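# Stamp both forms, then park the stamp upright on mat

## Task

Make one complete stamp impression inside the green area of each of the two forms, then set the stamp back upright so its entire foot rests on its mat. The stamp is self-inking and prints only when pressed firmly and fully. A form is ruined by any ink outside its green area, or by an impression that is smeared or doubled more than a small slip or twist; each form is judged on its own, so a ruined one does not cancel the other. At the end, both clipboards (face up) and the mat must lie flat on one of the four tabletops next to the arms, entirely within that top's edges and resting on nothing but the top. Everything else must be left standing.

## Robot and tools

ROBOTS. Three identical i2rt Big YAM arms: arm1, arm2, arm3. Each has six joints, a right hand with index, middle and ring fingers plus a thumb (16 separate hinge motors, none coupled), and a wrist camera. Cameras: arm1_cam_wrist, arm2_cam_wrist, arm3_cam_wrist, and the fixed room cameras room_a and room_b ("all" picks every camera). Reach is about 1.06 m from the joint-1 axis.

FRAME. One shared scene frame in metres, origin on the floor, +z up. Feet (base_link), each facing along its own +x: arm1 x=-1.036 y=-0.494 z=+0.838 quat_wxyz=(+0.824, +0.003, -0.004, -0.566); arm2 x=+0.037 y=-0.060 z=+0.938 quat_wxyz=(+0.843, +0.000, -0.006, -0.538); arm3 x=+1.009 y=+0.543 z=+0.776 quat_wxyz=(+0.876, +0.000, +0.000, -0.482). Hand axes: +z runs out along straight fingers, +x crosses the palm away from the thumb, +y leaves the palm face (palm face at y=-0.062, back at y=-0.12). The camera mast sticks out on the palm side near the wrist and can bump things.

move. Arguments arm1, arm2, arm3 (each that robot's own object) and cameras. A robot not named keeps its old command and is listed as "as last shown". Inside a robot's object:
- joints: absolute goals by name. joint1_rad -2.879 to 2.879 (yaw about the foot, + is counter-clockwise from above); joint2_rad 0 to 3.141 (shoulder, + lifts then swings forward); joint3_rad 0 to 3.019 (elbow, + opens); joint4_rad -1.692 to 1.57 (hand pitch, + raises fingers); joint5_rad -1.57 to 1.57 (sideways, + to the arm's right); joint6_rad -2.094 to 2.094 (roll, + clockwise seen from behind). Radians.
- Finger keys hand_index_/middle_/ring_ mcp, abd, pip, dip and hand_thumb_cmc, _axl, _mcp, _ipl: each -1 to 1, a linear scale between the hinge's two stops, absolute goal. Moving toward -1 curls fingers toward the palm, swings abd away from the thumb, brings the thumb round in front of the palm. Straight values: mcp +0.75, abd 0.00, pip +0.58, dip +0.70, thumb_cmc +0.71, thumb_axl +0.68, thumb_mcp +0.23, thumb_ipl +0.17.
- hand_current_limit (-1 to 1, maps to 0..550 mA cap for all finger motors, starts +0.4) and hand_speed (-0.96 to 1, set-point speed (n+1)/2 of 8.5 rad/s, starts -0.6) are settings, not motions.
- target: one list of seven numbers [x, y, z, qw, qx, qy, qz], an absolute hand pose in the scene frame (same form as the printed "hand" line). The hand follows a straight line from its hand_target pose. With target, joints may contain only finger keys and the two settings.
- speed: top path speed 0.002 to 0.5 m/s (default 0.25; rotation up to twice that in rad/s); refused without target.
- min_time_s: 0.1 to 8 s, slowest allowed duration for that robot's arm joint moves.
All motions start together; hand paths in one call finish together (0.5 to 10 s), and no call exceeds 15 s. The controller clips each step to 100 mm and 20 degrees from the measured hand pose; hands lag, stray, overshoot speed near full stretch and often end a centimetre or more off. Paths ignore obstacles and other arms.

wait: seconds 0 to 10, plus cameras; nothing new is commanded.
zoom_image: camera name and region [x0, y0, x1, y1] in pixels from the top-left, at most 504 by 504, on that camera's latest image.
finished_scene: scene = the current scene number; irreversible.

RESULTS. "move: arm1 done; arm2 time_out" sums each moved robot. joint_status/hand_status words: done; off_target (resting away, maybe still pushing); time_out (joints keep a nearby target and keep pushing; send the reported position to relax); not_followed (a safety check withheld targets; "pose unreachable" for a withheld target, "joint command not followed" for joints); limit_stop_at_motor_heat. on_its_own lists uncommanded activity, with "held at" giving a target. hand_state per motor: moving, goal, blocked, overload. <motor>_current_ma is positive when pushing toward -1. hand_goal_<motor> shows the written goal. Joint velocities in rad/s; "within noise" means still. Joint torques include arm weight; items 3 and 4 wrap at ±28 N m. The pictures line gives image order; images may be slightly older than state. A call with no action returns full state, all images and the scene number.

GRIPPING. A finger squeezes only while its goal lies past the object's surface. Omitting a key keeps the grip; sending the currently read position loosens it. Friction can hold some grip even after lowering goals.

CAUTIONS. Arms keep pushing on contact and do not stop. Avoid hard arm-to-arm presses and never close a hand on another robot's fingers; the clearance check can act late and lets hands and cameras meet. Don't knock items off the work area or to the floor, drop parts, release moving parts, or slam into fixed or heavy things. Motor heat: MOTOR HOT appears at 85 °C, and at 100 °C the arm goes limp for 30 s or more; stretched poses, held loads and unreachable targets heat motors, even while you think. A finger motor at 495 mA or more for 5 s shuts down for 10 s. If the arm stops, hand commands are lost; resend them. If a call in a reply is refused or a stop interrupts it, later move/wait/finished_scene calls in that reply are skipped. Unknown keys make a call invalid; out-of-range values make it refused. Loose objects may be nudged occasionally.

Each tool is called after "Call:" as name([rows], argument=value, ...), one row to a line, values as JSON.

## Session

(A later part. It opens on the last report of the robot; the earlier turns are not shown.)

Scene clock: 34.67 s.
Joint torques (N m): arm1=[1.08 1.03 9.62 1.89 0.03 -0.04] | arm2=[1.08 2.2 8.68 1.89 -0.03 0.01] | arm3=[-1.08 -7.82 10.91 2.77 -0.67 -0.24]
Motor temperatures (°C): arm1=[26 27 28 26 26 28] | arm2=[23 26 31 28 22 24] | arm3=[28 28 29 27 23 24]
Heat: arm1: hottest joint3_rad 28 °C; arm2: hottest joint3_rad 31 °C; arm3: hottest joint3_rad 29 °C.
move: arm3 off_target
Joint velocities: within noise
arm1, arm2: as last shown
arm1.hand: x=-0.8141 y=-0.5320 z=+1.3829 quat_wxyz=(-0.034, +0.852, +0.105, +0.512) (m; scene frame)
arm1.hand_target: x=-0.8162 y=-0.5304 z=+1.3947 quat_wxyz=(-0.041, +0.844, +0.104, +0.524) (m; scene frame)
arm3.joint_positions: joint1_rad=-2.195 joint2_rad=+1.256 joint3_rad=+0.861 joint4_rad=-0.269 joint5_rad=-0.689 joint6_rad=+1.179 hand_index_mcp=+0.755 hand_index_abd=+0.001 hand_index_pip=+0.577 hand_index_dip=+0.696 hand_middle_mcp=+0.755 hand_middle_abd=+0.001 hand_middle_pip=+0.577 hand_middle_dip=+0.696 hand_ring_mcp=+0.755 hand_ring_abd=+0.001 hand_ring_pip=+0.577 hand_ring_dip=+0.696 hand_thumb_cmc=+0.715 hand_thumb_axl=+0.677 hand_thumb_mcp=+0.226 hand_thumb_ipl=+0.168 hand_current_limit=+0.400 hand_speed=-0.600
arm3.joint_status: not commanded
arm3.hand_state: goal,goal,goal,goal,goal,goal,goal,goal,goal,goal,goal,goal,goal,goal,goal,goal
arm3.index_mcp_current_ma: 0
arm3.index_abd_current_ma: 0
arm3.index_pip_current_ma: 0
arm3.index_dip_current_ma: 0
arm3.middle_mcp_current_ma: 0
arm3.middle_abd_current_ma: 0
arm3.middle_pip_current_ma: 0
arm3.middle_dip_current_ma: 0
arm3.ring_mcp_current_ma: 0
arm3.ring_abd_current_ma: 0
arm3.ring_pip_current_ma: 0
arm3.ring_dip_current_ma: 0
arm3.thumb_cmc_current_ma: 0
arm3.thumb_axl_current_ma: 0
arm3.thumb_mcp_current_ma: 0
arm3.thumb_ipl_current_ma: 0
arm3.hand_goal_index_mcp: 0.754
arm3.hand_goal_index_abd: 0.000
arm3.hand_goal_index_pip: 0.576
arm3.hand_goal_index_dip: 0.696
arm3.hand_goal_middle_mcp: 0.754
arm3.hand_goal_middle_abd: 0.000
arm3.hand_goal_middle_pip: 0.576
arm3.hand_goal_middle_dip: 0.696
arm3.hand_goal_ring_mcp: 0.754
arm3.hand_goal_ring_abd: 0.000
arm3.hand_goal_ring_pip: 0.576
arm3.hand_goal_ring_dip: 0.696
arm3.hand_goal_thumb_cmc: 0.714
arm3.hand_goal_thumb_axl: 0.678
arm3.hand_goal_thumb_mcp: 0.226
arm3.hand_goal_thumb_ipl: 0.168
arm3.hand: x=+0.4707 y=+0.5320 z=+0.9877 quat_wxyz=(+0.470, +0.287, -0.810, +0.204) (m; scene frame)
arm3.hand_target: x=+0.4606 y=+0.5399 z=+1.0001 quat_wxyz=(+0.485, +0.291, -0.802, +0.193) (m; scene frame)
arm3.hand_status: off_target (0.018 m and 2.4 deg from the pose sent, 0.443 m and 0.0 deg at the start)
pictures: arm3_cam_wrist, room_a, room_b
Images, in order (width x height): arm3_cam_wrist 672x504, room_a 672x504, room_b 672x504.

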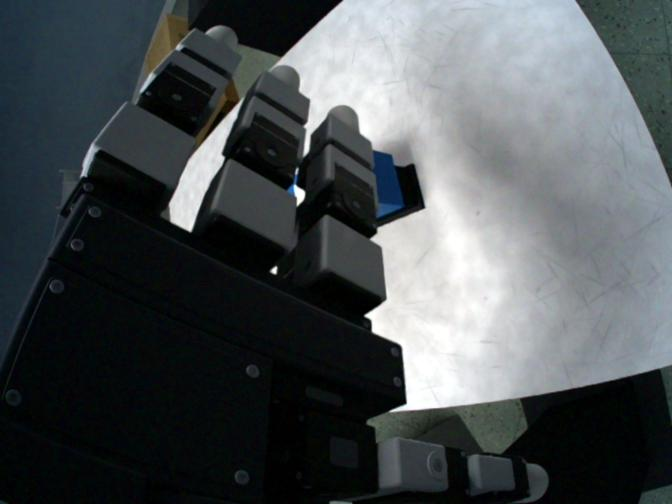

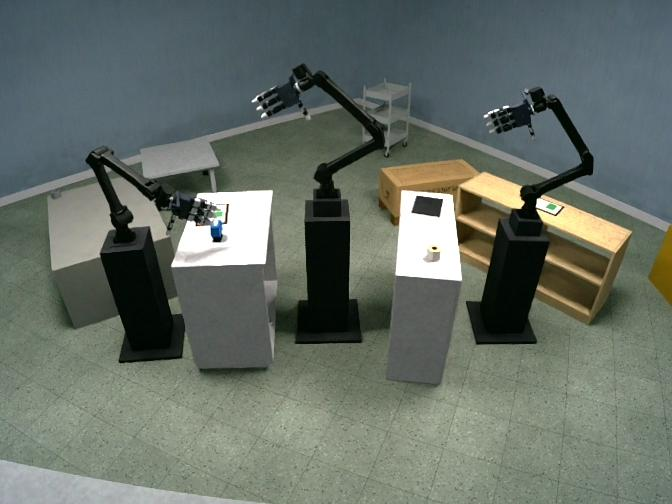

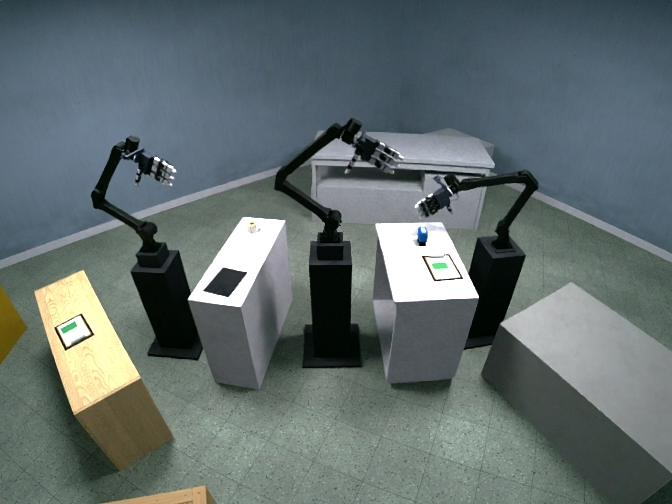

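Call:
move(cameras=["all"])

Call:
zoom_image(camera="arm2_cam_wrist", region=[380, 30, 580, 250])

Call:
zoom_image(camera="arm3_cam_wrist", region=[250, 80, 450, 280])

Call:
zoom_image(camera="room_a", region=[150, 180, 290, 270])

Call:
zoom_image(camera="room_b", region=[370, 160, 500, 300])

Scene clock: 36.53 s.
Joint torques (N m): arm1=[1.08 1.03 9.62 1.91 0.03 -0.04] | arm2=[1.14 2.2 8.69 1.89 -0.04 0.01] | arm3=[-1.55 -7.82 11.03 2.78 -0.63 -0.23]
Motor temperatures (°C): arm1=[26 27 28 26 26 28] | arm2=[23 26 32 28 22 24] | arm3=[28 28 29 27 23 24]
Heat: arm1: hottest joint3_rad 28 °C; arm2: hottest joint3_rad 32 °C; arm3: hottest joint3_rad 29 °C.
Joint velocities: within noise
arm1.joint_positions: joint1_rad=+1.491 joint2_rad=+0.596 joint3_rad=+1.412 joint4_rad=-1.322 joint5_rad=+0.085 joint6_rad=+1.563 hand_index_mcp=+0.755 hand_index_abd=+0.001 hand_index_pip=+0.577 hand_index_dip=+0.696 hand_middle_mcp=+0.755 hand_middle_abd=+0.001 hand_middle_pip=+0.577 hand_middle_dip=+0.696 hand_ring_mcp=+0.755 hand_ring_abd=+0.001 hand_ring_pip=+0.577 hand_ring_dip=+0.696 hand_thumb_cmc=+0.716 hand_thumb_axl=+0.677 hand_thumb_mcp=+0.226 hand_thumb_ipl=+0.168 hand_current_limit=+0.400 hand_speed=-0.600
arm1.joint_status: not commanded
arm1.hand_state: goal,goal,goal,goal,goal,goal,goal,goal,goal,goal,goal,goal,goal,goal,goal,goal
arm1.index_mcp_current_ma: 1
arm1.index_abd_current_ma: 1
arm1.index_pip_current_ma: 1
arm1.index_dip_current_ma: 0
arm1.middle_mcp_current_ma: 1
arm1.middle_abd_current_ma: 1
arm1.middle_pip_current_ma: 1
arm1.middle_dip_current_ma: 0
arm1.ring_mcp_current_ma: 1
arm1.ring_abd_current_ma: 1
arm1.ring_pip_current_ma: 1
arm1.ring_dip_current_ma: 0
arm1.thumb_cmc_current_ma: 2
arm1.thumb_axl_current_ma: -1
arm1.thumb_mcp_current_ma: 0
arm1.thumb_ipl_current_ma: 0
arm1.hand_goal_index_mcp: 0.754
arm1.hand_goal_index_abd: 0.000
arm1.hand_goal_index_pip: 0.576
arm1.hand_goal_index_dip: 0.696
arm1.hand_goal_middle_mcp: 0.754
arm1.hand_goal_middle_abd: 0.000
arm1.hand_goal_middle_pip: 0.576
arm1.hand_goal_middle_dip: 0.696
arm1.hand_goal_ring_mcp: 0.754
arm1.hand_goal_ring_abd: 0.000
arm1.hand_goal_ring_pip: 0.576
arm1.hand_goal_ring_dip: 0.696
arm1.hand_goal_thumb_cmc: 0.714
arm1.hand_goal_thumb_axl: 0.678
arm1.hand_goal_thumb_mcp: 0.226
arm1.hand_goal_thumb_ipl: 0.168
arm1.hand: x=-0.8141 y=-0.5320 z=+1.3829 quat_wxyz=(-0.034, +0.852, +0.105, +0.512) (m; scene frame)
arm1.hand_target: x=-0.8162 y=-0.5304 z=+1.3947 quat_wxyz=(-0.041, +0.844, +0.104, +0.524) (m; scene frame)
arm1.hand_status: not commanded
arm2.joint_positions: joint1_rad=+1.386 joint2_rad=+0.600 joint3_rad=+1.316 joint4_rad=-1.213 joint5_rad=-0.097 joint6_rad=+1.556 hand_index_mcp=+0.754 hand_index_abd=+0.001 hand_index_pip=+0.577 hand_index_dip=+0.696 hand_middle_mcp=+0.754 hand_middle_abd=+0.001 hand_middle_pip=+0.577 hand_middle_dip=+0.696 hand_ring_mcp=+0.754 hand_ring_abd=+0.001 hand_ring_pip=+0.577 hand_ring_dip=+0.696 hand_thumb_cmc=+0.715 hand_thumb_axl=+0.677 hand_thumb_mcp=+0.226 hand_thumb_ipl=+0.168 hand_current_limit=+0.400 hand_speed=-0.600
arm2.joint_status: not commanded
arm2.hand_state: goal,goal,goal,goal,goal,goal,goal,goal,goal,goal,goal,goal,goal,goal,goal,goal
arm2.index_mcp_current_ma: 0
arm2.index_abd_current_ma: 0
arm2.index_pip_current_ma: 0
arm2.index_dip_current_ma: 0
arm2.middle_mcp_current_ma: 0
arm2.middle_abd_current_ma: 0
arm2.middle_pip_current_ma: 0
arm2.middle_dip_current_ma: 0
arm2.ring_mcp_current_ma: 0
arm2.ring_abd_current_ma: 0
arm2.ring_pip_current_ma: 0
arm2.ring_dip_current_ma: 0
arm2.thumb_cmc_current_ma: 0
arm2.thumb_axl_current_ma: 0
arm2.thumb_mcp_current_ma: 0
arm2.thumb_ipl_current_ma: 0
arm2.hand_goal_index_mcp: 0.754
arm2.hand_goal_index_abd: 0.000
arm2.hand_goal_index_pip: 0.576
arm2.hand_goal_index_dip: 0.696
arm2.hand_goal_middle_mcp: 0.754
arm2.hand_goal_middle_abd: 0.000
arm2.hand_goal_middle_pip: 0.576
arm2.hand_goal_middle_dip: 0.696
arm2.hand_goal_ring_mcp: 0.754
arm2.hand_goal_ring_abd: 0.000
arm2.hand_goal_ring_pip: 0.576
arm2.hand_goal_ring_dip: 0.696
arm2.hand_goal_thumb_cmc: 0.714
arm2.hand_goal_thumb_axl: 0.678
arm2.hand_goal_thumb_mcp: 0.226
arm2.hand_goal_thumb_ipl: 0.168
arm2.hand: x=+0.2909 y=-0.0620 z=+1.4505 quat_wxyz=(-0.098, +0.845, +0.140, +0.506) (m; scene frame)
arm2.hand_target: x=+0.2884 y=-0.0585 z=+1.4605 quat_wxyz=(-0.106, +0.839, +0.140, +0.515) (m; scene frame)
arm2.hand_status: not commanded
arm3.joint_positions: joint1_rad=-2.195 joint2_rad=+1.256 joint3_rad=+0.861 joint4_rad=-0.269 joint5_rad=-0.689 joint6_rad=+1.179 hand_index_mcp=+0.755 hand_index_abd=+0.001 hand_index_pip=+0.577 hand_index_dip=+0.696 hand_middle_mcp=+0.755 hand_middle_abd=+0.001 hand_middle_pip=+0.577 hand_middle_dip=+0.696 hand_ring_mcp=+0.755 hand_ring_abd=+0.001 hand_ring_pip=+0.577 hand_ring_dip=+0.696 hand_thumb_cmc=+0.715 hand_thumb_axl=+0.677 hand_thumb_mcp=+0.226 hand_thumb_ipl=+0.168 hand_current_limit=+0.400 hand_speed=-0.600
arm3.joint_status: not commanded
arm3.hand_state: goal,goal,goal,goal,goal,goal,goal,goal,goal,goal,goal,goal,goal,goal,goal,goal
arm3.index_mcp_current_ma: 0
arm3.index_abd_current_ma: 0
arm3.index_pip_current_ma: 0
arm3.index_dip_current_ma: 0
arm3.middle_mcp_current_ma: 0
arm3.middle_abd_current_ma: 0
arm3.middle_pip_current_ma: 0
arm3.middle_dip_current_ma: 0
arm3.ring_mcp_current_ma: 0
arm3.ring_abd_current_ma: 0
arm3.ring_pip_current_ma: 0
arm3.ring_dip_current_ma: 0
arm3.thumb_cmc_current_ma: 0
arm3.thumb_axl_current_ma: 0
arm3.thumb_mcp_current_ma: 0
arm3.thumb_ipl_current_ma: 0
arm3.hand_goal_index_mcp: 0.754
arm3.hand_goal_index_abd: 0.000
arm3.hand_goal_index_pip: 0.576
arm3.hand_goal_index_dip: 0.696
arm3.hand_goal_middle_mcp: 0.754
arm3.hand_goal_middle_abd: 0.000
arm3.hand_goal_middle_pip: 0.576
arm3.hand_goal_middle_dip: 0.696
arm3.hand_goal_ring_mcp: 0.754
arm3.hand_goal_ring_abd: 0.000
arm3.hand_goal_ring_pip: 0.576
arm3.hand_goal_ring_dip: 0.696
arm3.hand_goal_thumb_cmc: 0.714
arm3.hand_goal_thumb_axl: 0.678
arm3.hand_goal_thumb_mcp: 0.226
arm3.hand_goal_thumb_ipl: 0.168
arm3.hand: x=+0.4707 y=+0.5320 z=+0.9877 quat_wxyz=(+0.470, +0.287, -0.810, +0.204) (m; scene frame)
arm3.hand_target: x=+0.4606 y=+0.5399 z=+1.0001 quat_wxyz=(+0.485, +0.291, -0.802, +0.193) (m; scene frame)
arm3.hand_status: off_target (0.018 m and 2.4 deg from the pose sent, 0.443 m and 0.0 deg at the start)
pictures: arm1_cam_wrist, arm2_cam_wrist, arm3_cam_wrist, room_a, room_b
Images, in order (width x height): arm1_cam_wrist 672x504, arm2_cam_wrist 672x504, arm3_cam_wrist 672x504, room_a 672x504, room_b 672x504.

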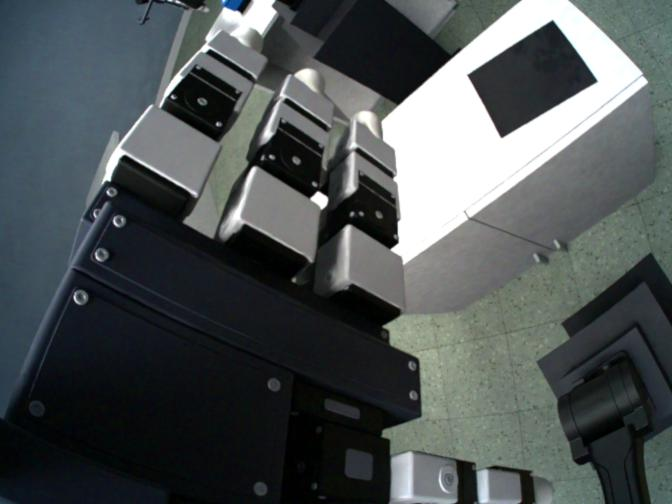

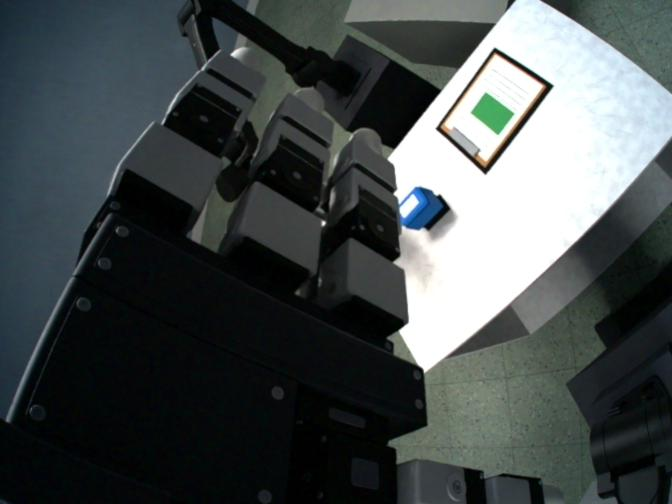

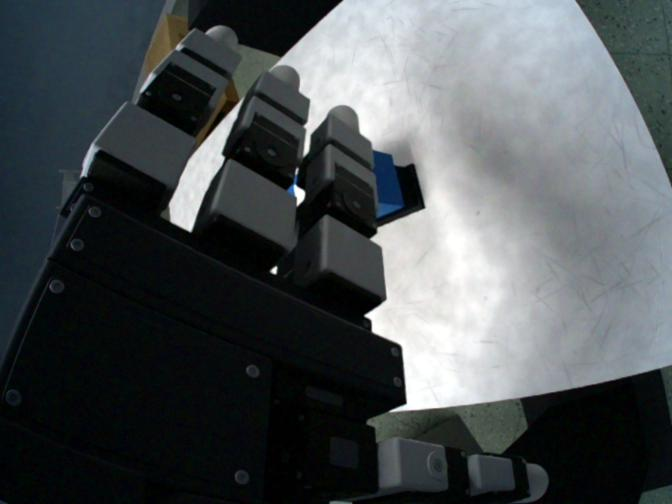

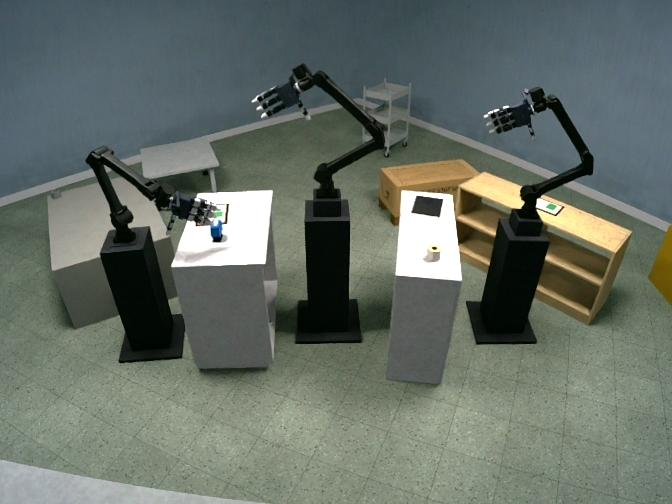

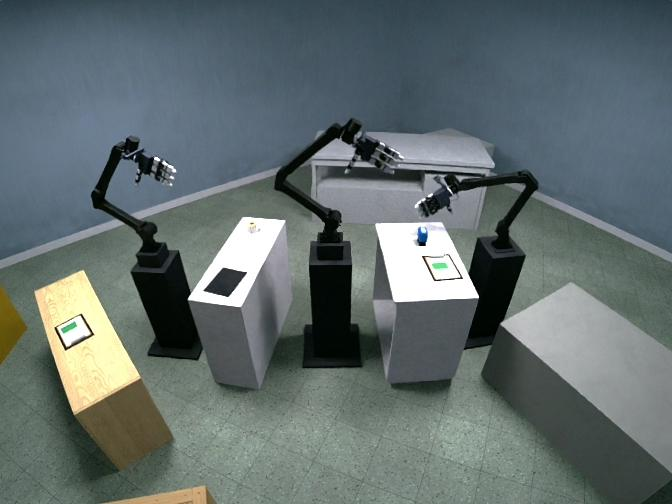

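Scaled by 2.291 from the camera's 672x504 image, which has a finer 960x720 frame.

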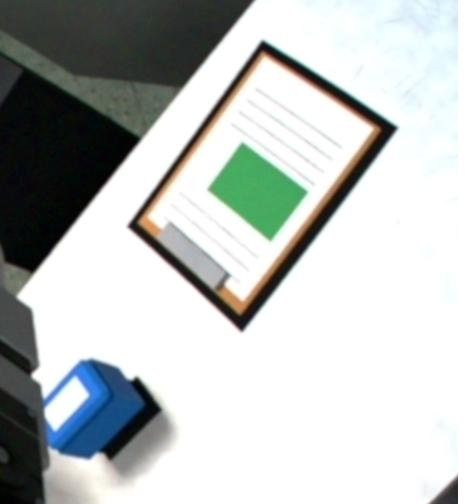

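Scaled by 2.520 from the camera's 672x504 image, which has a finer 960x720 frame.

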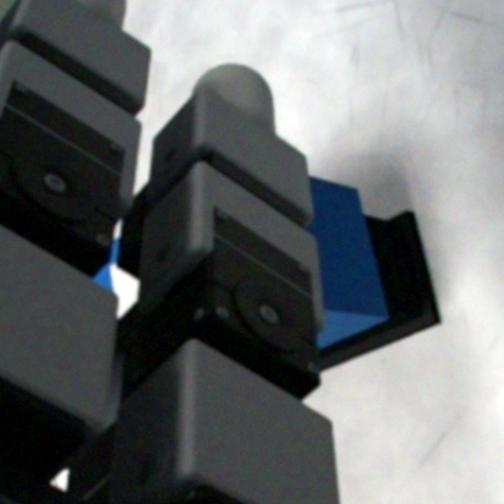

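Scaled by 3.600 from the camera's 672x504 image, which has a finer 960x720 frame.

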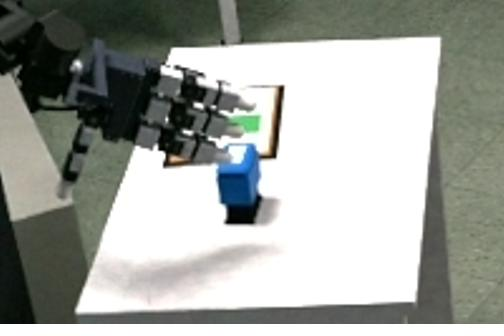

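Scaled by 3.600 from the camera's 672x504 image, which has a finer 960x720 frame.

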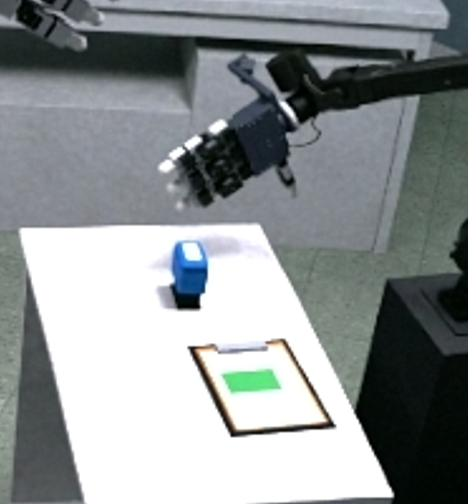

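Call:
move(arm3={"joints": {"joint1_rad": -1.2, "joint2_rad": 0.6, "joint3_rad": 1.35, "joint4_rad": -1.2, "joint5_rad": 0.0, "joint6_rad": 1.3}, "min_time_s": 4}, arm2={"joints": {"hand_thumb_cmc": -0.57}}, cameras=["room_b"])

Call:
move(arm3={"joints": {"joint1_rad": 0.0}, "min_time_s": 3}, arm2={"target": [0.42, 0.20, 1.20, 0.3536, -0.6124, -0.3536, -0.6124], "speed": 0.2}, cameras=["arm2_cam_wrist", "room_a", "room_b"])

Scene clock: 55.97 s.
Joint torques (N m): arm1=[1.08 0.97 9.63 1.91 0.03 -0.05] | arm2=[1.08 2.14 8.72 1.91 -0.01 -0.06] | arm3=[1.2 1.9 12.31 2.15 0.12 0.09]
Motor temperatures (°C): arm1=[26 27 30 26 26 28] | arm2=[23 26 33 28 22 24] | arm3=[28 28 31 27 23 24]
Heat: arm1: hottest joint3_rad 30 °C; arm2: hottest joint3_rad 33 °C; arm3: hottest joint3_rad 31 °C.
move: arm2 done; arm3 done
Joint velocities: within noise
arm1: as last shown
arm2.joint_positions: joint1_rad=+1.386 joint2_rad=+0.600 joint3_rad=+1.316 joint4_rad=-1.213 joint5_rad=-0.097 joint6_rad=+1.556 hand_index_mcp=+0.754 hand_index_abd=+0.001 hand_index_pip=+0.577 hand_index_dip=+0.696 hand_middle_mcp=+0.754 hand_middle_abd=+0.001 hand_middle_pip=+0.577 hand_middle_dip=+0.696 hand_ring_mcp=+0.754 hand_ring_abd=+0.001 hand_ring_pip=+0.577 hand_ring_dip=+0.696 hand_thumb_cmc=-0.552 hand_thumb_axl=+0.677 hand_thumb_mcp=+0.226 hand_thumb_ipl=+0.168 hand_current_limit=+0.400 hand_speed=-0.600
arm2.joint_status: all done
arm2.hand_state: goal,goal,goal,goal,goal,goal,goal,goal,goal,goal,goal,goal,goal,goal,goal,goal
arm2.index_mcp_current_ma: 0
arm2.index_abd_current_ma: 0
arm2.index_pip_current_ma: 0
arm2.index_dip_current_ma: 0
arm2.middle_mcp_current_ma: 0
arm2.middle_abd_current_ma: 0
arm2.middle_pip_current_ma: 0
arm2.middle_dip_current_ma: 0
arm2.ring_mcp_current_ma: 0
arm2.ring_abd_current_ma: 0
arm2.ring_pip_current_ma: 0
arm2.ring_dip_current_ma: 0
arm2.thumb_cmc_current_ma: 23
arm2.thumb_axl_current_ma: 0
arm2.thumb_mcp_current_ma: 0
arm2.thumb_ipl_current_ma: 0
arm2.hand_goal_index_mcp: 0.754
arm2.hand_goal_index_abd: 0.000
arm2.hand_goal_index_pip: 0.576
arm2.hand_goal_index_dip: 0.696
arm2.hand_goal_middle_mcp: 0.754
arm2.hand_goal_middle_abd: 0.000
arm2.hand_goal_middle_pip: 0.576
arm2.hand_goal_middle_dip: 0.696
arm2.hand_goal_ring_mcp: 0.754
arm2.hand_goal_ring_abd: 0.000
arm2.hand_goal_ring_pip: 0.576
arm2.hand_goal_ring_dip: 0.696
arm2.hand_goal_thumb_cmc: -0.570
arm2.hand_goal_thumb_axl: 0.678
arm2.hand_goal_thumb_mcp: 0.226
arm2.hand_goal_thumb_ipl: 0.168
arm2.hand: x=+0.2908 y=-0.0620 z=+1.4505 quat_wxyz=(-0.098, +0.845, +0.140, +0.506) (m; scene frame)
arm2.hand_target: x=+0.2884 y=-0.0585 z=+1.4605 quat_wxyz=(-0.106, +0.839, +0.140, +0.515) (m; scene frame)
arm2.hand_status: not commanded
arm3.joint_positions: joint1_rad=-1.217 joint2_rad=+0.604 joint3_rad=+1.299 joint4_rad=-1.193 joint5_rad=-0.004 joint6_rad=+1.285 hand_index_mcp=+0.754 hand_index_abd=+0.001 hand_index_pip=+0.577 hand_index_dip=+0.696 hand_middle_mcp=+0.754 hand_middle_abd=+0.001 hand_middle_pip=+0.577 hand_middle_dip=+0.696 hand_ring_mcp=+0.754 hand_ring_abd=+0.001 hand_ring_pip=+0.577 hand_ring_dip=+0.696 hand_thumb_cmc=+0.715 hand_thumb_axl=+0.677 hand_thumb_mcp=+0.226 hand_thumb_ipl=+0.168 hand_current_limit=+0.400 hand_speed=-0.600
arm3.joint_status: all done
arm3.hand_state: goal,goal,goal,goal,goal,goal,goal,goal,goal,goal,goal,goal,goal,goal,goal,goal
arm3.index_mcp_current_ma: 0
arm3.index_abd_current_ma: 0
arm3.index_pip_current_ma: 0
arm3.index_dip_current_ma: 0
arm3.middle_mcp_current_ma: 0
arm3.middle_abd_current_ma: 0
arm3.middle_pip_current_ma: 0
arm3.middle_dip_current_ma: 0
arm3.ring_mcp_current_ma: 0
arm3.ring_abd_current_ma: 0
arm3.ring_pip_current_ma: 0
arm3.ring_dip_current_ma: 0
arm3.thumb_cmc_current_ma: 0
arm3.thumb_axl_current_ma: 0
arm3.thumb_mcp_current_ma: 0
arm3.thumb_ipl_current_ma: 0
arm3.hand_goal_index_mcp: 0.754
arm3.hand_goal_index_abd: 0.000
arm3.hand_goal_index_pip: 0.576
arm3.hand_goal_index_dip: 0.696
arm3.hand_goal_middle_mcp: 0.754
arm3.hand_goal_middle_abd: 0.000
arm3.hand_goal_middle_pip: 0.576
arm3.hand_goal_middle_dip: 0.696
arm3.hand_goal_ring_mcp: 0.754
arm3.hand_goal_ring_abd: 0.000
arm3.hand_goal_ring_pip: 0.576
arm3.hand_goal_ring_dip: 0.696
arm3.hand_goal_thumb_cmc: 0.714
arm3.hand_goal_thumb_axl: 0.678
arm3.hand_goal_thumb_mcp: 0.226
arm3.hand_goal_thumb_ipl: 0.168
arm3.hand: x=+0.7803 y=+0.3887 z=+1.3056 quat_wxyz=(+0.485, +0.488, -0.708, +0.160) (m; scene frame)
arm3.hand_target: x=+0.7888 y=+0.3939 z=+1.3301 quat_wxyz=(+0.502, +0.481, -0.697, +0.174) (m; scene frame)
arm3.hand_status: not commanded
pictures: room_b
Images, in order (width x height): room_b 672x504.

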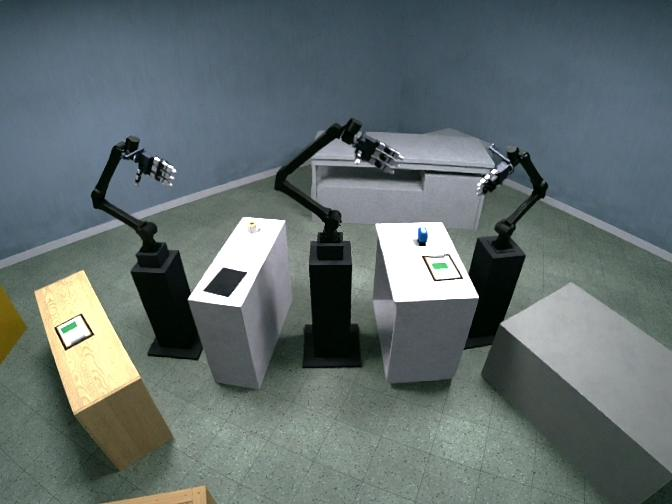

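Scene clock: 59.43 s.
Joint torques (N m): arm1=[1.03 0.97 9.62 1.91 0.03 -0.04] | arm2=[0.79 -2.08 7.75 2.5 -0.16 -0.27] | arm3=[0.97 1.38 12.36 2.09 0.05 0.09]
Motor temperatures (°C): arm1=[26 27 30 26 26 28] | arm2=[23 26 32 28 22 24] | arm3=[28 28 31 27 23 24]
Heat: arm1: hottest joint3_rad 30 °C; arm2: hottest joint3_rad 32 °C; arm3: hottest joint3_rad 31 °C.
move: arm2 done; arm3 done
Joint velocities: within noise
arm1: as last shown
arm2.joint_positions: joint1_rad=+1.714 joint2_rad=+0.977 joint3_rad=+0.445 joint4_rad=+0.535 joint5_rad=-0.452 joint6_rad=+1.588 hand_index_mcp=+0.754 hand_index_abd=+0.002 hand_index_pip=+0.577 hand_index_dip=+0.696 hand_middle_mcp=+0.754 hand_middle_abd=+0.002 hand_middle_pip=+0.577 hand_middle_dip=+0.696 hand_ring_mcp=+0.754 hand_ring_abd=+0.002 hand_ring_pip=+0.577 hand_ring_dip=+0.696 hand_thumb_cmc=-0.553 hand_thumb_axl=+0.677 hand_thumb_mcp=+0.226 hand_thumb_ipl=+0.168 hand_current_limit=+0.400 hand_speed=-0.600
arm2.joint_status: not commanded
arm2.hand_state: goal,goal,goal,goal,goal,goal,goal,goal,goal,goal,goal,goal,goal,goal,goal,goal
arm2.index_mcp_current_ma: 0
arm2.index_abd_current_ma: 1
arm2.index_pip_current_ma: 0
arm2.index_dip_current_ma: 0
arm2.middle_mcp_current_ma: 0
arm2.middle_abd_current_ma: 1
arm2.middle_pip_current_ma: 0
arm2.middle_dip_current_ma: 0
arm2.ring_mcp_current_ma: 0
arm2.ring_abd_current_ma: 1
arm2.ring_pip_current_ma: 0
arm2.ring_dip_current_ma: 0
arm2.thumb_cmc_current_ma: 22
arm2.thumb_axl_current_ma: 0
arm2.thumb_mcp_current_ma: 0
arm2.thumb_ipl_current_ma: 0
arm2.hand_goal_index_mcp: 0.754
arm2.hand_goal_index_abd: 0.000
arm2.hand_goal_index_pip: 0.576
arm2.hand_goal_index_dip: 0.696
arm2.hand_goal_middle_mcp: 0.754
arm2.hand_goal_middle_abd: 0.000
arm2.hand_goal_middle_pip: 0.576
arm2.hand_goal_middle_dip: 0.696
arm2.hand_goal_ring_mcp: 0.754
arm2.hand_goal_ring_abd: 0.000
arm2.hand_goal_ring_pip: 0.576
arm2.hand_goal_ring_dip: 0.696
arm2.hand_goal_thumb_cmc: -0.570
arm2.hand_goal_thumb_axl: 0.678
arm2.hand_goal_thumb_mcp: 0.226
arm2.hand_goal_thumb_ipl: 0.168
arm2.hand: x=+0.4224 y=+0.1935 z=+1.2050 quat_wxyz=(-0.350, +0.615, +0.347, +0.615) (m; scene frame)
arm2.hand_target: x=+0.4199 y=+0.1998 z=+1.2002 quat_wxyz=(-0.354, +0.612, +0.354, +0.612) (m; scene frame)
arm2.hand_status: done (0.009 m and 1.0 deg from the pose sent, 0.385 m and 48.5 deg at the start)
arm3.joint_positions: joint1_rad=-0.017 joint2_rad=+0.604 joint3_rad=+1.299 joint4_rad=-1.193 joint5_rad=-0.002 joint6_rad=+1.285 hand_index_mcp=+0.755 hand_index_abd=+0.001 hand_index_pip=+0.577 hand_index_dip=+0.696 hand_middle_mcp=+0.755 hand_middle_abd=+0.001 hand_middle_pip=+0.577 hand_middle_dip=+0.696 hand_ring_mcp=+0.755 hand_ring_abd=+0.001 hand_ring_pip=+0.577 hand_ring_dip=+0.696 hand_thumb_cmc=+0.715 hand_thumb_axl=+0.677 hand_thumb_mcp=+0.226 hand_thumb_ipl=+0.168 hand_current_limit=+0.400 hand_speed=-0.600
arm3.joint_status: all done
arm3.hand_state: goal,goal,goal,goal,goal,goal,goal,goal,goal,goal,goal,goal,goal,goal,goal,goal
arm3.index_mcp_current_ma: 0
arm3.index_abd_current_ma: 0
arm3.index_pip_current_ma: 0
arm3.index_dip_current_ma: 0
arm3.middle_mcp_current_ma: 0
arm3.middle_abd_current_ma: 0
arm3.middle_pip_current_ma: 0
arm3.middle_dip_current_ma: 0
arm3.ring_mcp_current_ma: 0
arm3.ring_abd_current_ma: 0
arm3.ring_pip_current_ma: 0
arm3.ring_dip_current_ma: 0
arm3.thumb_cmc_current_ma: 0
arm3.thumb_axl_current_ma: 0
arm3.thumb_mcp_current_ma: 0
arm3.thumb_ipl_current_ma: 0
arm3.hand_goal_index_mcp: 0.754
arm3.hand_goal_index_abd: 0.000
arm3.hand_goal_index_pip: 0.576
arm3.hand_goal_index_dip: 0.696
arm3.hand_goal_middle_mcp: 0.754
arm3.hand_goal_middle_abd: 0.000
arm3.hand_goal_middle_pip: 0.576
arm3.hand_goal_middle_dip: 0.696
arm3.hand_goal_ring_mcp: 0.754
arm3.hand_goal_ring_abd: 0.000
arm3.hand_goal_ring_pip: 0.576
arm3.hand_goal_ring_dip: 0.696
arm3.hand_goal_thumb_cmc: 0.714
arm3.hand_goal_thumb_axl: 0.678
arm3.hand_goal_thumb_mcp: 0.226
arm3.hand_goal_thumb_ipl: 0.168
arm3.hand: x=+1.0695 y=+0.2746 z=+1.3056 quat_wxyz=(+0.310, +0.802, -0.309, +0.406) (m; scene frame)
arm3.hand_target: x=+1.0680 y=+0.2844 z=+1.3302 quat_wxyz=(+0.316, +0.791, -0.304, +0.427) (m; scene frame)
arm3.hand_status: not commanded
pictures: arm2_cam_wrist, room_a, room_b
Images, in order (width x height): arm2_cam_wrist 672x504, room_a 672x504, room_b 672x504.

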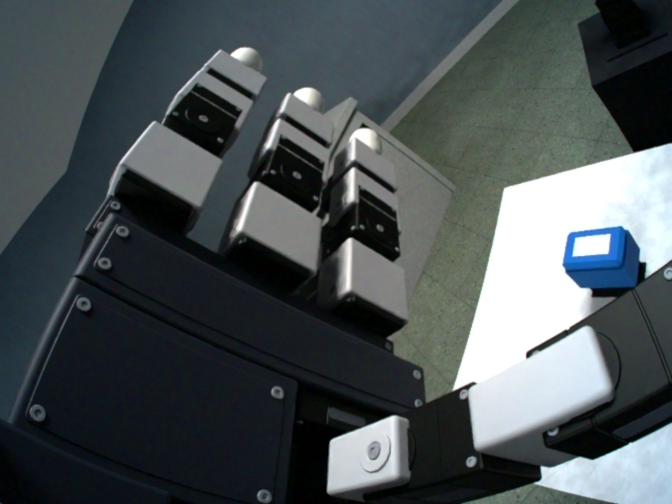

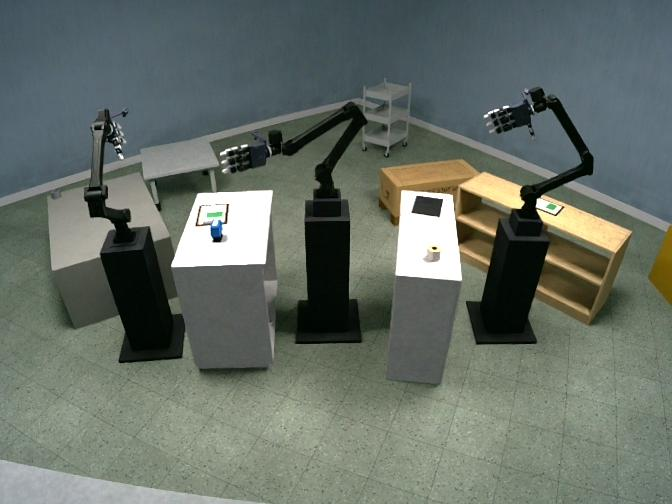

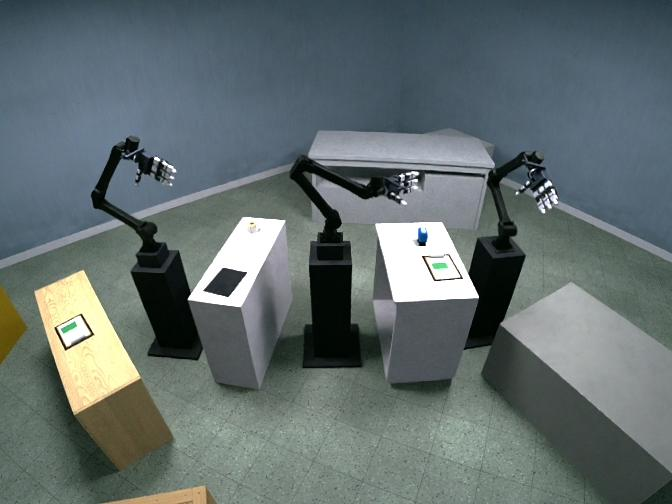

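Call:
move(arm2={"target": [0.50, 0.36, 1.05, 0.5913, -0.3877, -0.5913, -0.3877], "speed": 0.2}, cameras=["arm2_cam_wrist", "room_a", "room_b"])

Call:
zoom_image(camera="arm2_cam_wrist", region=[300, 100, 672, 400])

Scene clock: 63.33 s.
Joint torques (N m): arm1=[1.08 0.97 9.63 1.89 0.03 -0.04] | arm2=[-1.49 -10.23 7.36 1.5 -0.16 -0.09] | arm3=[0.79 1.38 12.38 2.15 0.04 0.07]
Motor temperatures (°C): arm1=[26 27 30 26 26 28] | arm2=[23 26 32 28 22 24] | arm3=[28 28 31 26 23 24]
Heat: arm1: hottest joint3_rad 30 °C; arm2: hottest joint3_rad 32 °C; arm3: hottest joint3_rad 31 °C.
move: arm2 off_target
Joint velocities: within noise
arm1, arm3: as last shown
arm2.joint_positions: joint1_rad=+1.610 joint2_rad=+1.937 joint3_rad=+0.923 joint4_rad=+1.022 joint5_rad=-1.515 joint6_rad=+1.592 hand_index_mcp=+0.754 hand_index_abd=+0.002 hand_index_pip=+0.577 hand_index_dip=+0.696 hand_middle_mcp=+0.754 hand_middle_abd=+0.002 hand_middle_pip=+0.577 hand_middle_dip=+0.696 hand_ring_mcp=+0.754 hand_ring_abd=+0.002 hand_ring_pip=+0.577 hand_ring_dip=+0.696 hand_thumb_cmc=-0.553 hand_thumb_axl=+0.677 hand_thumb_mcp=+0.226 hand_thumb_ipl=+0.168 hand_current_limit=+0.400 hand_speed=-0.600
arm2.joint_status: not commanded
arm2.hand_state: goal,goal,goal,goal,goal,goal,goal,goal,goal,goal,goal,goal,goal,goal,goal,goal
arm2.index_mcp_current_ma: 0
arm2.index_abd_current_ma: 1
arm2.index_pip_current_ma: 0
arm2.index_dip_current_ma: 0
arm2.middle_mcp_current_ma: 0
arm2.middle_abd_current_ma: 1
arm2.middle_pip_current_ma: 0
arm2.middle_dip_current_ma: 0
arm2.ring_mcp_current_ma: 0
arm2.ring_abd_current_ma: 1
arm2.ring_pip_current_ma: 0
arm2.ring_dip_current_ma: 0
arm2.thumb_cmc_current_ma: 22
arm2.thumb_axl_current_ma: 0
arm2.thumb_mcp_current_ma: 0
arm2.thumb_ipl_current_ma: 0
arm2.hand_goal_index_mcp: 0.754
arm2.hand_goal_index_abd: 0.000
arm2.hand_goal_index_pip: 0.576
arm2.hand_goal_index_dip: 0.696
arm2.hand_goal_middle_mcp: 0.754
arm2.hand_goal_middle_abd: 0.000
arm2.hand_goal_middle_pip: 0.576
arm2.hand_goal_middle_dip: 0.696
arm2.hand_goal_ring_mcp: 0.754
arm2.hand_goal_ring_abd: 0.000
arm2.hand_goal_ring_pip: 0.576
arm2.hand_goal_ring_dip: 0.696
arm2.hand_goal_thumb_cmc: -0.570
arm2.hand_goal_thumb_axl: 0.678
arm2.hand_goal_thumb_mcp: 0.226
arm2.hand_goal_thumb_ipl: 0.168
arm2.hand: x=+0.4852 y=+0.3599 z=+1.0516 quat_wxyz=(-0.591, +0.389, +0.594, +0.382) (m; scene frame)
arm2.hand_target: x=+0.4995 y=+0.3595 z=+1.0499 quat_wxyz=(-0.589, +0.389, +0.594, +0.386) (m; scene frame)
arm2.hand_status: off_target (0.015 m and 0.8 deg from the pose sent, 0.240 m and 54.4 deg at the start)
pictures: arm2_cam_wrist, room_a, room_b
Images, in order (width x height): arm2_cam_wrist 672x504, room_a 672x504, room_b 672x504.

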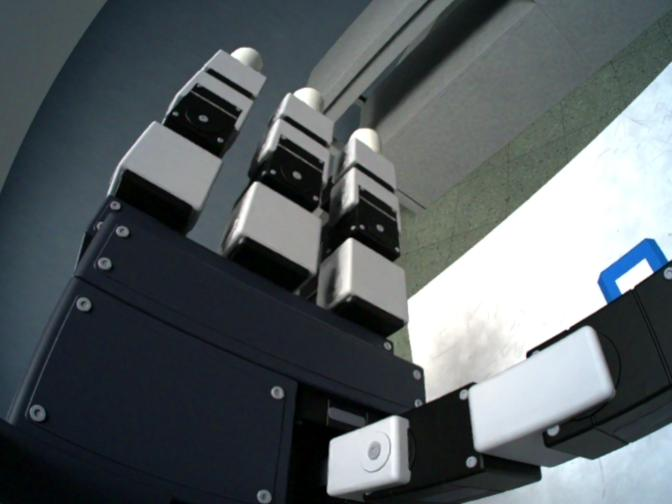

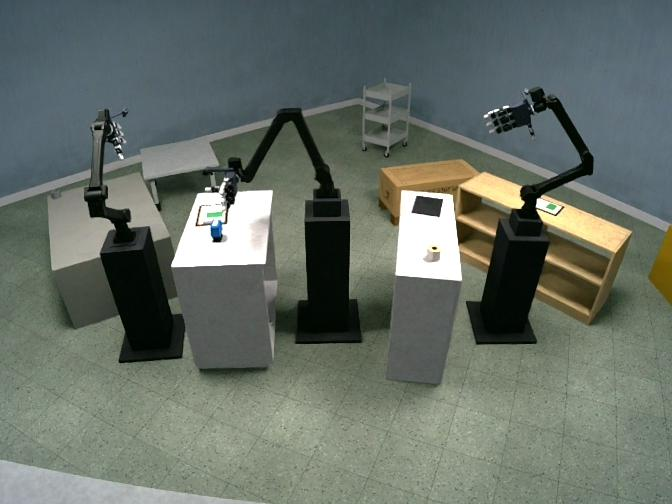

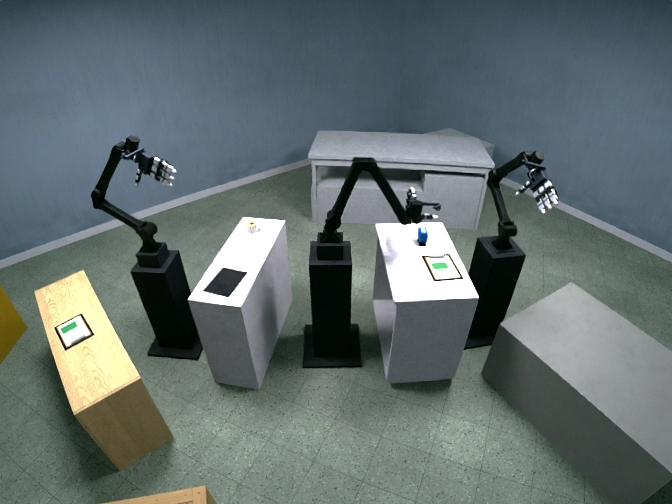

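Scaled by 1.355 from the camera's 672x504 image, which has a finer 960x720 frame.

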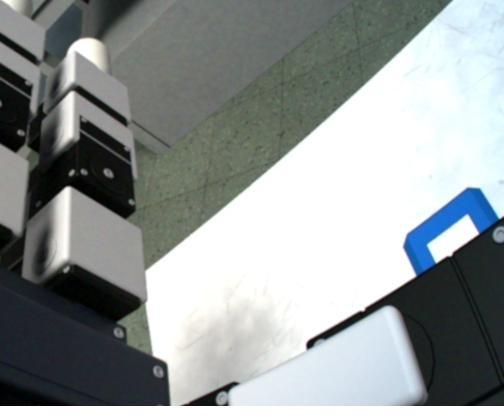

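Call:
move(arm2={"target": [0.532, 0.380, 0.96, 0.5913, -0.3877, -0.5913, -0.3877], "speed": 0.1}, cameras=["arm2_cam_wrist", "room_a", "room_b"])

Call:
zoom_image(camera="room_a", region=[150, 150, 290, 270])

Call:
zoom_image(camera="room_b", region=[370, 160, 500, 300])

Scene clock: 67.70 s.
Joint torques (N m): arm1=[1.08 0.97 9.62 1.91 0.03 -0.04] | arm2=[-0.85 -12.28 6.43 1.52 0.13 -0.07] | arm3=[1.03 1.32 12.31 2.1 0.07 0.07]
Motor temperatures (°C): arm1=[26 27 30 26 26 28] | arm2=[23 27 32 28 22 24] | arm3=[28 28 31 26 23 24]
Heat: arm1: hottest joint3_rad 30 °C; arm2: hottest joint3_rad 32 °C; arm3: hottest joint3_rad 31 °C.
move: arm2 off_target
Joint velocities: within noise
arm1, arm3: as last shown
arm2.joint_positions: joint1_rad=+1.610 joint2_rad=+2.208 joint3_rad=+1.071 joint4_rad=+1.164 joint5_rad=-1.513 joint6_rad=+1.606 hand_index_mcp=+0.754 hand_index_abd=+0.002 hand_index_pip=+0.577 hand_index_dip=+0.696 hand_middle_mcp=+0.754 hand_middle_abd=+0.002 hand_middle_pip=+0.577 hand_middle_dip=+0.696 hand_ring_mcp=+0.754 hand_ring_abd=+0.002 hand_ring_pip=+0.577 hand_ring_dip=+0.696 hand_thumb_cmc=-0.553 hand_thumb_axl=+0.677 hand_thumb_mcp=+0.226 hand_thumb_ipl=+0.168 hand_current_limit=+0.400 hand_speed=-0.600
arm2.joint_status: not commanded
arm2.hand_state: goal,goal,goal,goal,goal,goal,goal,goal,goal,goal,goal,goal,goal,goal,goal,goal
arm2.index_mcp_current_ma: 0
arm2.index_abd_current_ma: 1
arm2.index_pip_current_ma: 0
arm2.index_dip_current_ma: 0
arm2.middle_mcp_current_ma: 0
arm2.middle_abd_current_ma: 1
arm2.middle_pip_current_ma: 0
arm2.middle_dip_current_ma: 0
arm2.ring_mcp_current_ma: 0
arm2.ring_abd_current_ma: 1
arm2.ring_pip_current_ma: 0
arm2.ring_dip_current_ma: 0
arm2.thumb_cmc_current_ma: 22
arm2.thumb_axl_current_ma: 0
arm2.thumb_mcp_current_ma: 0
arm2.thumb_ipl_current_ma: 0
arm2.hand_goal_index_mcp: 0.754
arm2.hand_goal_index_abd: 0.000
arm2.hand_goal_index_pip: 0.576
arm2.hand_goal_index_dip: 0.696
arm2.hand_goal_middle_mcp: 0.754
arm2.hand_goal_middle_abd: 0.000
arm2.hand_goal_middle_pip: 0.576
arm2.hand_goal_middle_dip: 0.696
arm2.hand_goal_ring_mcp: 0.754
arm2.hand_goal_ring_abd: 0.000
arm2.hand_goal_ring_pip: 0.576
arm2.hand_goal_ring_dip: 0.696
arm2.hand_goal_thumb_cmc: -0.570
arm2.hand_goal_thumb_axl: 0.678
arm2.hand_goal_thumb_mcp: 0.226
arm2.hand_goal_thumb_ipl: 0.168
arm2.hand: x=+0.5217 y=+0.3776 z=+0.9665 quat_wxyz=(-0.590, +0.388, +0.595, +0.384) (m; scene frame)
arm2.hand_target: x=+0.5315 y=+0.3796 z=+0.9602 quat_wxyz=(-0.589, +0.389, +0.593, +0.386) (m; scene frame)
arm2.hand_status: off_target (0.012 m and 0.6 deg from the pose sent, 0.105 m and 0.8 deg at the start)
pictures: arm2_cam_wrist, room_a, room_b
Images, in order (width x height): arm2_cam_wrist 672x504, room_a 672x504, room_b 672x504.

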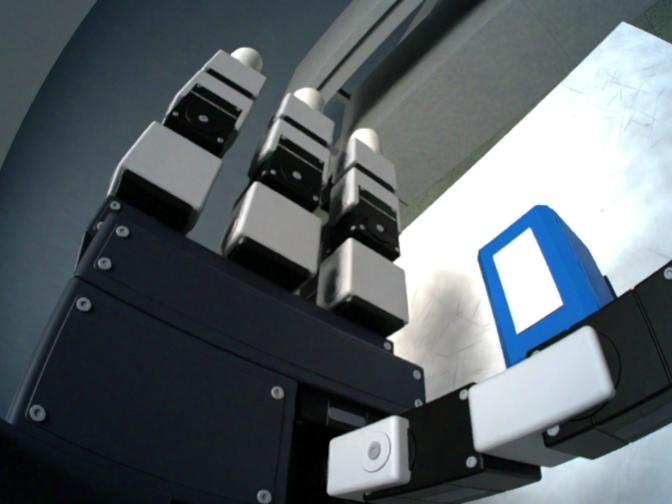

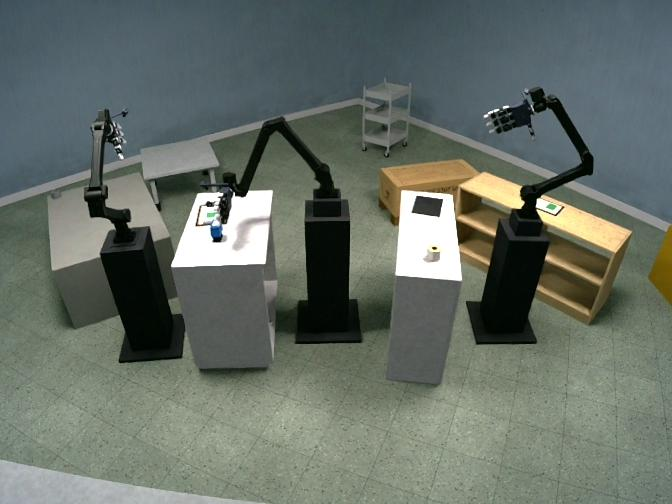

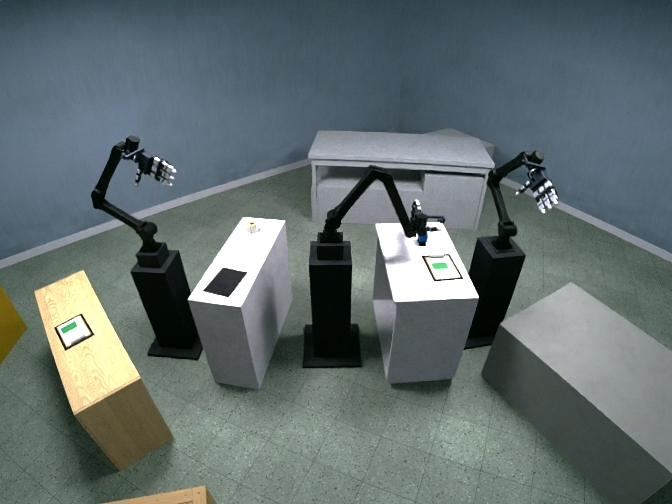

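Scaled by 3.600 from the camera's 672x504 image, which has a finer 960x720 frame.

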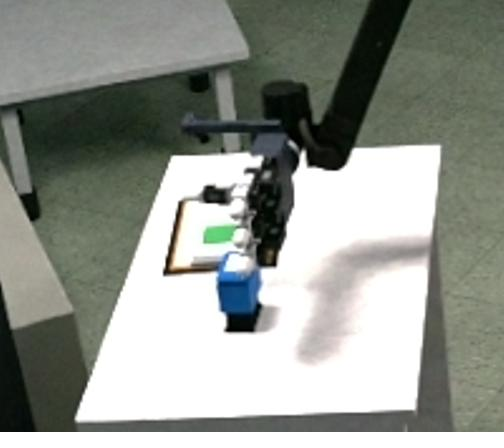

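Scaled by 3.600 from the camera's 672x504 image, which has a finer 960x720 frame.

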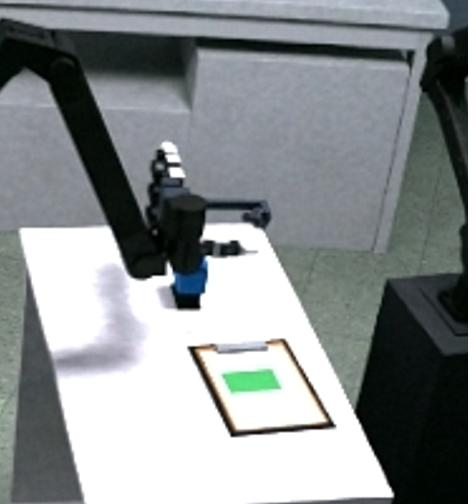

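Call:
move(arm2={"joints": {"hand_thumb_cmc": 0.3}}, cameras=["arm2_cam_wrist", "room_a"])

Call:
zoom_image(camera="arm2_cam_wrist", region=[400, 150, 672, 450])

Scene clock: 71.97 s.
Joint torques (N m): arm1=[1.03 0.97 9.63 1.89 0.03 -0.04] | arm2=[-0.85 -12.1 6.19 1.44 0.14 -0.03] | arm3=[1.26 1.67 12.29 2.04 0.05 0.06]
Motor temperatures (°C): arm1=[26 27 31 26 26 28] | arm2=[23 27 31 28 22 24] | arm3=[28 28 31 26 23 24]
Heat: arm1: hottest joint3_rad 31 °C; arm2: hottest joint3_rad 31 °C; arm3: hottest joint3_rad 31 °C.
move: arm2 done
Joint velocities: within noise
arm1, arm3: as last shown
arm2.joint_positions: joint1_rad=+1.610 joint2_rad=+2.208 joint3_rad=+1.075 joint4_rad=+1.166 joint5_rad=-1.513 joint6_rad=+1.609 hand_index_mcp=+0.754 hand_index_abd=+0.002 hand_index_pip=+0.577 hand_index_dip=+0.696 hand_middle_mcp=+0.754 hand_middle_abd=+0.002 hand_middle_pip=+0.577 hand_middle_dip=+0.696 hand_ring_mcp=+0.754 hand_ring_abd=+0.002 hand_ring_pip=+0.577 hand_ring_dip=+0.696 hand_thumb_cmc=+0.302 hand_thumb_axl=+0.677 hand_thumb_mcp=+0.226 hand_thumb_ipl=+0.168 hand_current_limit=+0.400 hand_speed=-0.600
arm2.joint_status: all done
arm2.hand_state: goal,goal,goal,goal,goal,goal,goal,goal,goal,goal,goal,goal,goal,goal,goal,goal
arm2.index_mcp_current_ma: 0
arm2.index_abd_current_ma: 1
arm2.index_pip_current_ma: 0
arm2.index_dip_current_ma: 0
arm2.middle_mcp_current_ma: 0
arm2.middle_abd_current_ma: 1
arm2.middle_pip_current_ma: 0
arm2.middle_dip_current_ma: 0
arm2.ring_mcp_current_ma: 0
arm2.ring_abd_current_ma: 1
arm2.ring_pip_current_ma: 0
arm2.ring_dip_current_ma: 0
arm2.thumb_cmc_current_ma: 1
arm2.thumb_axl_current_ma: 0
arm2.thumb_mcp_current_ma: 0
arm2.thumb_ipl_current_ma: 0
arm2.hand_goal_index_mcp: 0.754
arm2.hand_goal_index_abd: 0.000
arm2.hand_goal_index_pip: 0.576
arm2.hand_goal_index_dip: 0.696
arm2.hand_goal_middle_mcp: 0.754
arm2.hand_goal_middle_abd: 0.000
arm2.hand_goal_middle_pip: 0.576
arm2.hand_goal_middle_dip: 0.696
arm2.hand_goal_ring_mcp: 0.754
arm2.hand_goal_ring_abd: 0.000
arm2.hand_goal_ring_pip: 0.576
arm2.hand_goal_ring_dip: 0.696
arm2.hand_goal_thumb_cmc: 0.300
arm2.hand_goal_thumb_axl: 0.678
arm2.hand_goal_thumb_mcp: 0.226
arm2.hand_goal_thumb_ipl: 0.168
arm2.hand: x=+0.5227 y=+0.3781 z=+0.9673 quat_wxyz=(-0.590, +0.387, +0.595, +0.384) (m; scene frame)
arm2.hand_target: x=+0.5316 y=+0.3796 z=+0.9602 quat_wxyz=(-0.589, +0.389, +0.593, +0.387) (m; scene frame)
arm2.hand_status: not commanded
pictures: arm2_cam_wrist, room_a
Images, in order (width x height): arm2_cam_wrist 672x504, room_a 672x504.

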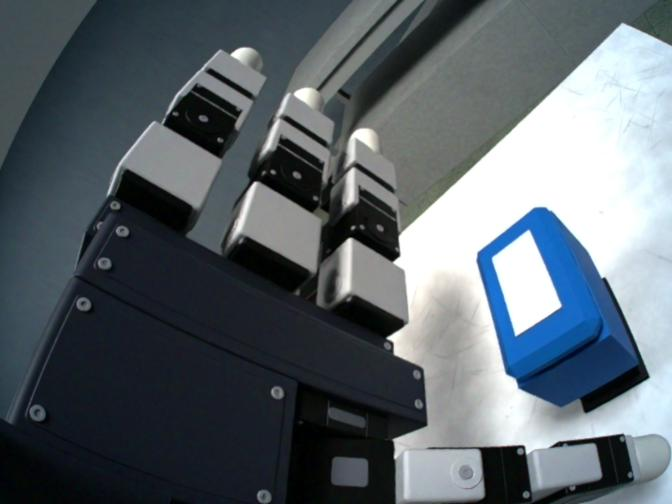

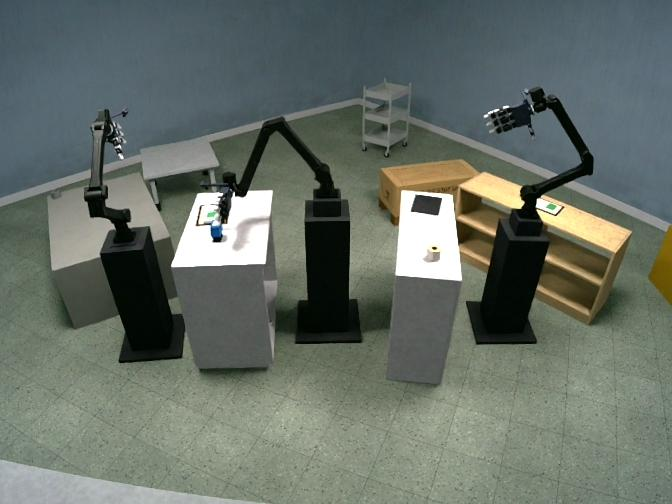

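Scaled by 1.680 from the camera's 672x504 image, which has a finer 960x720 frame.

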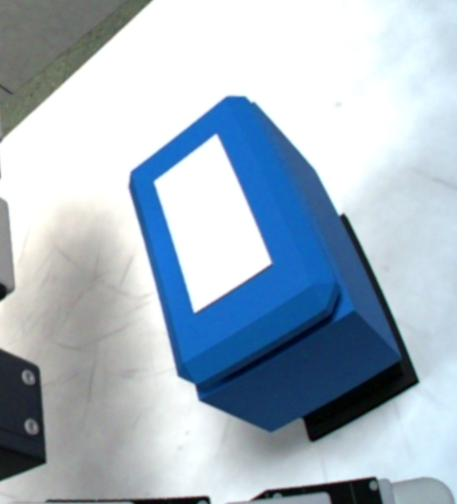

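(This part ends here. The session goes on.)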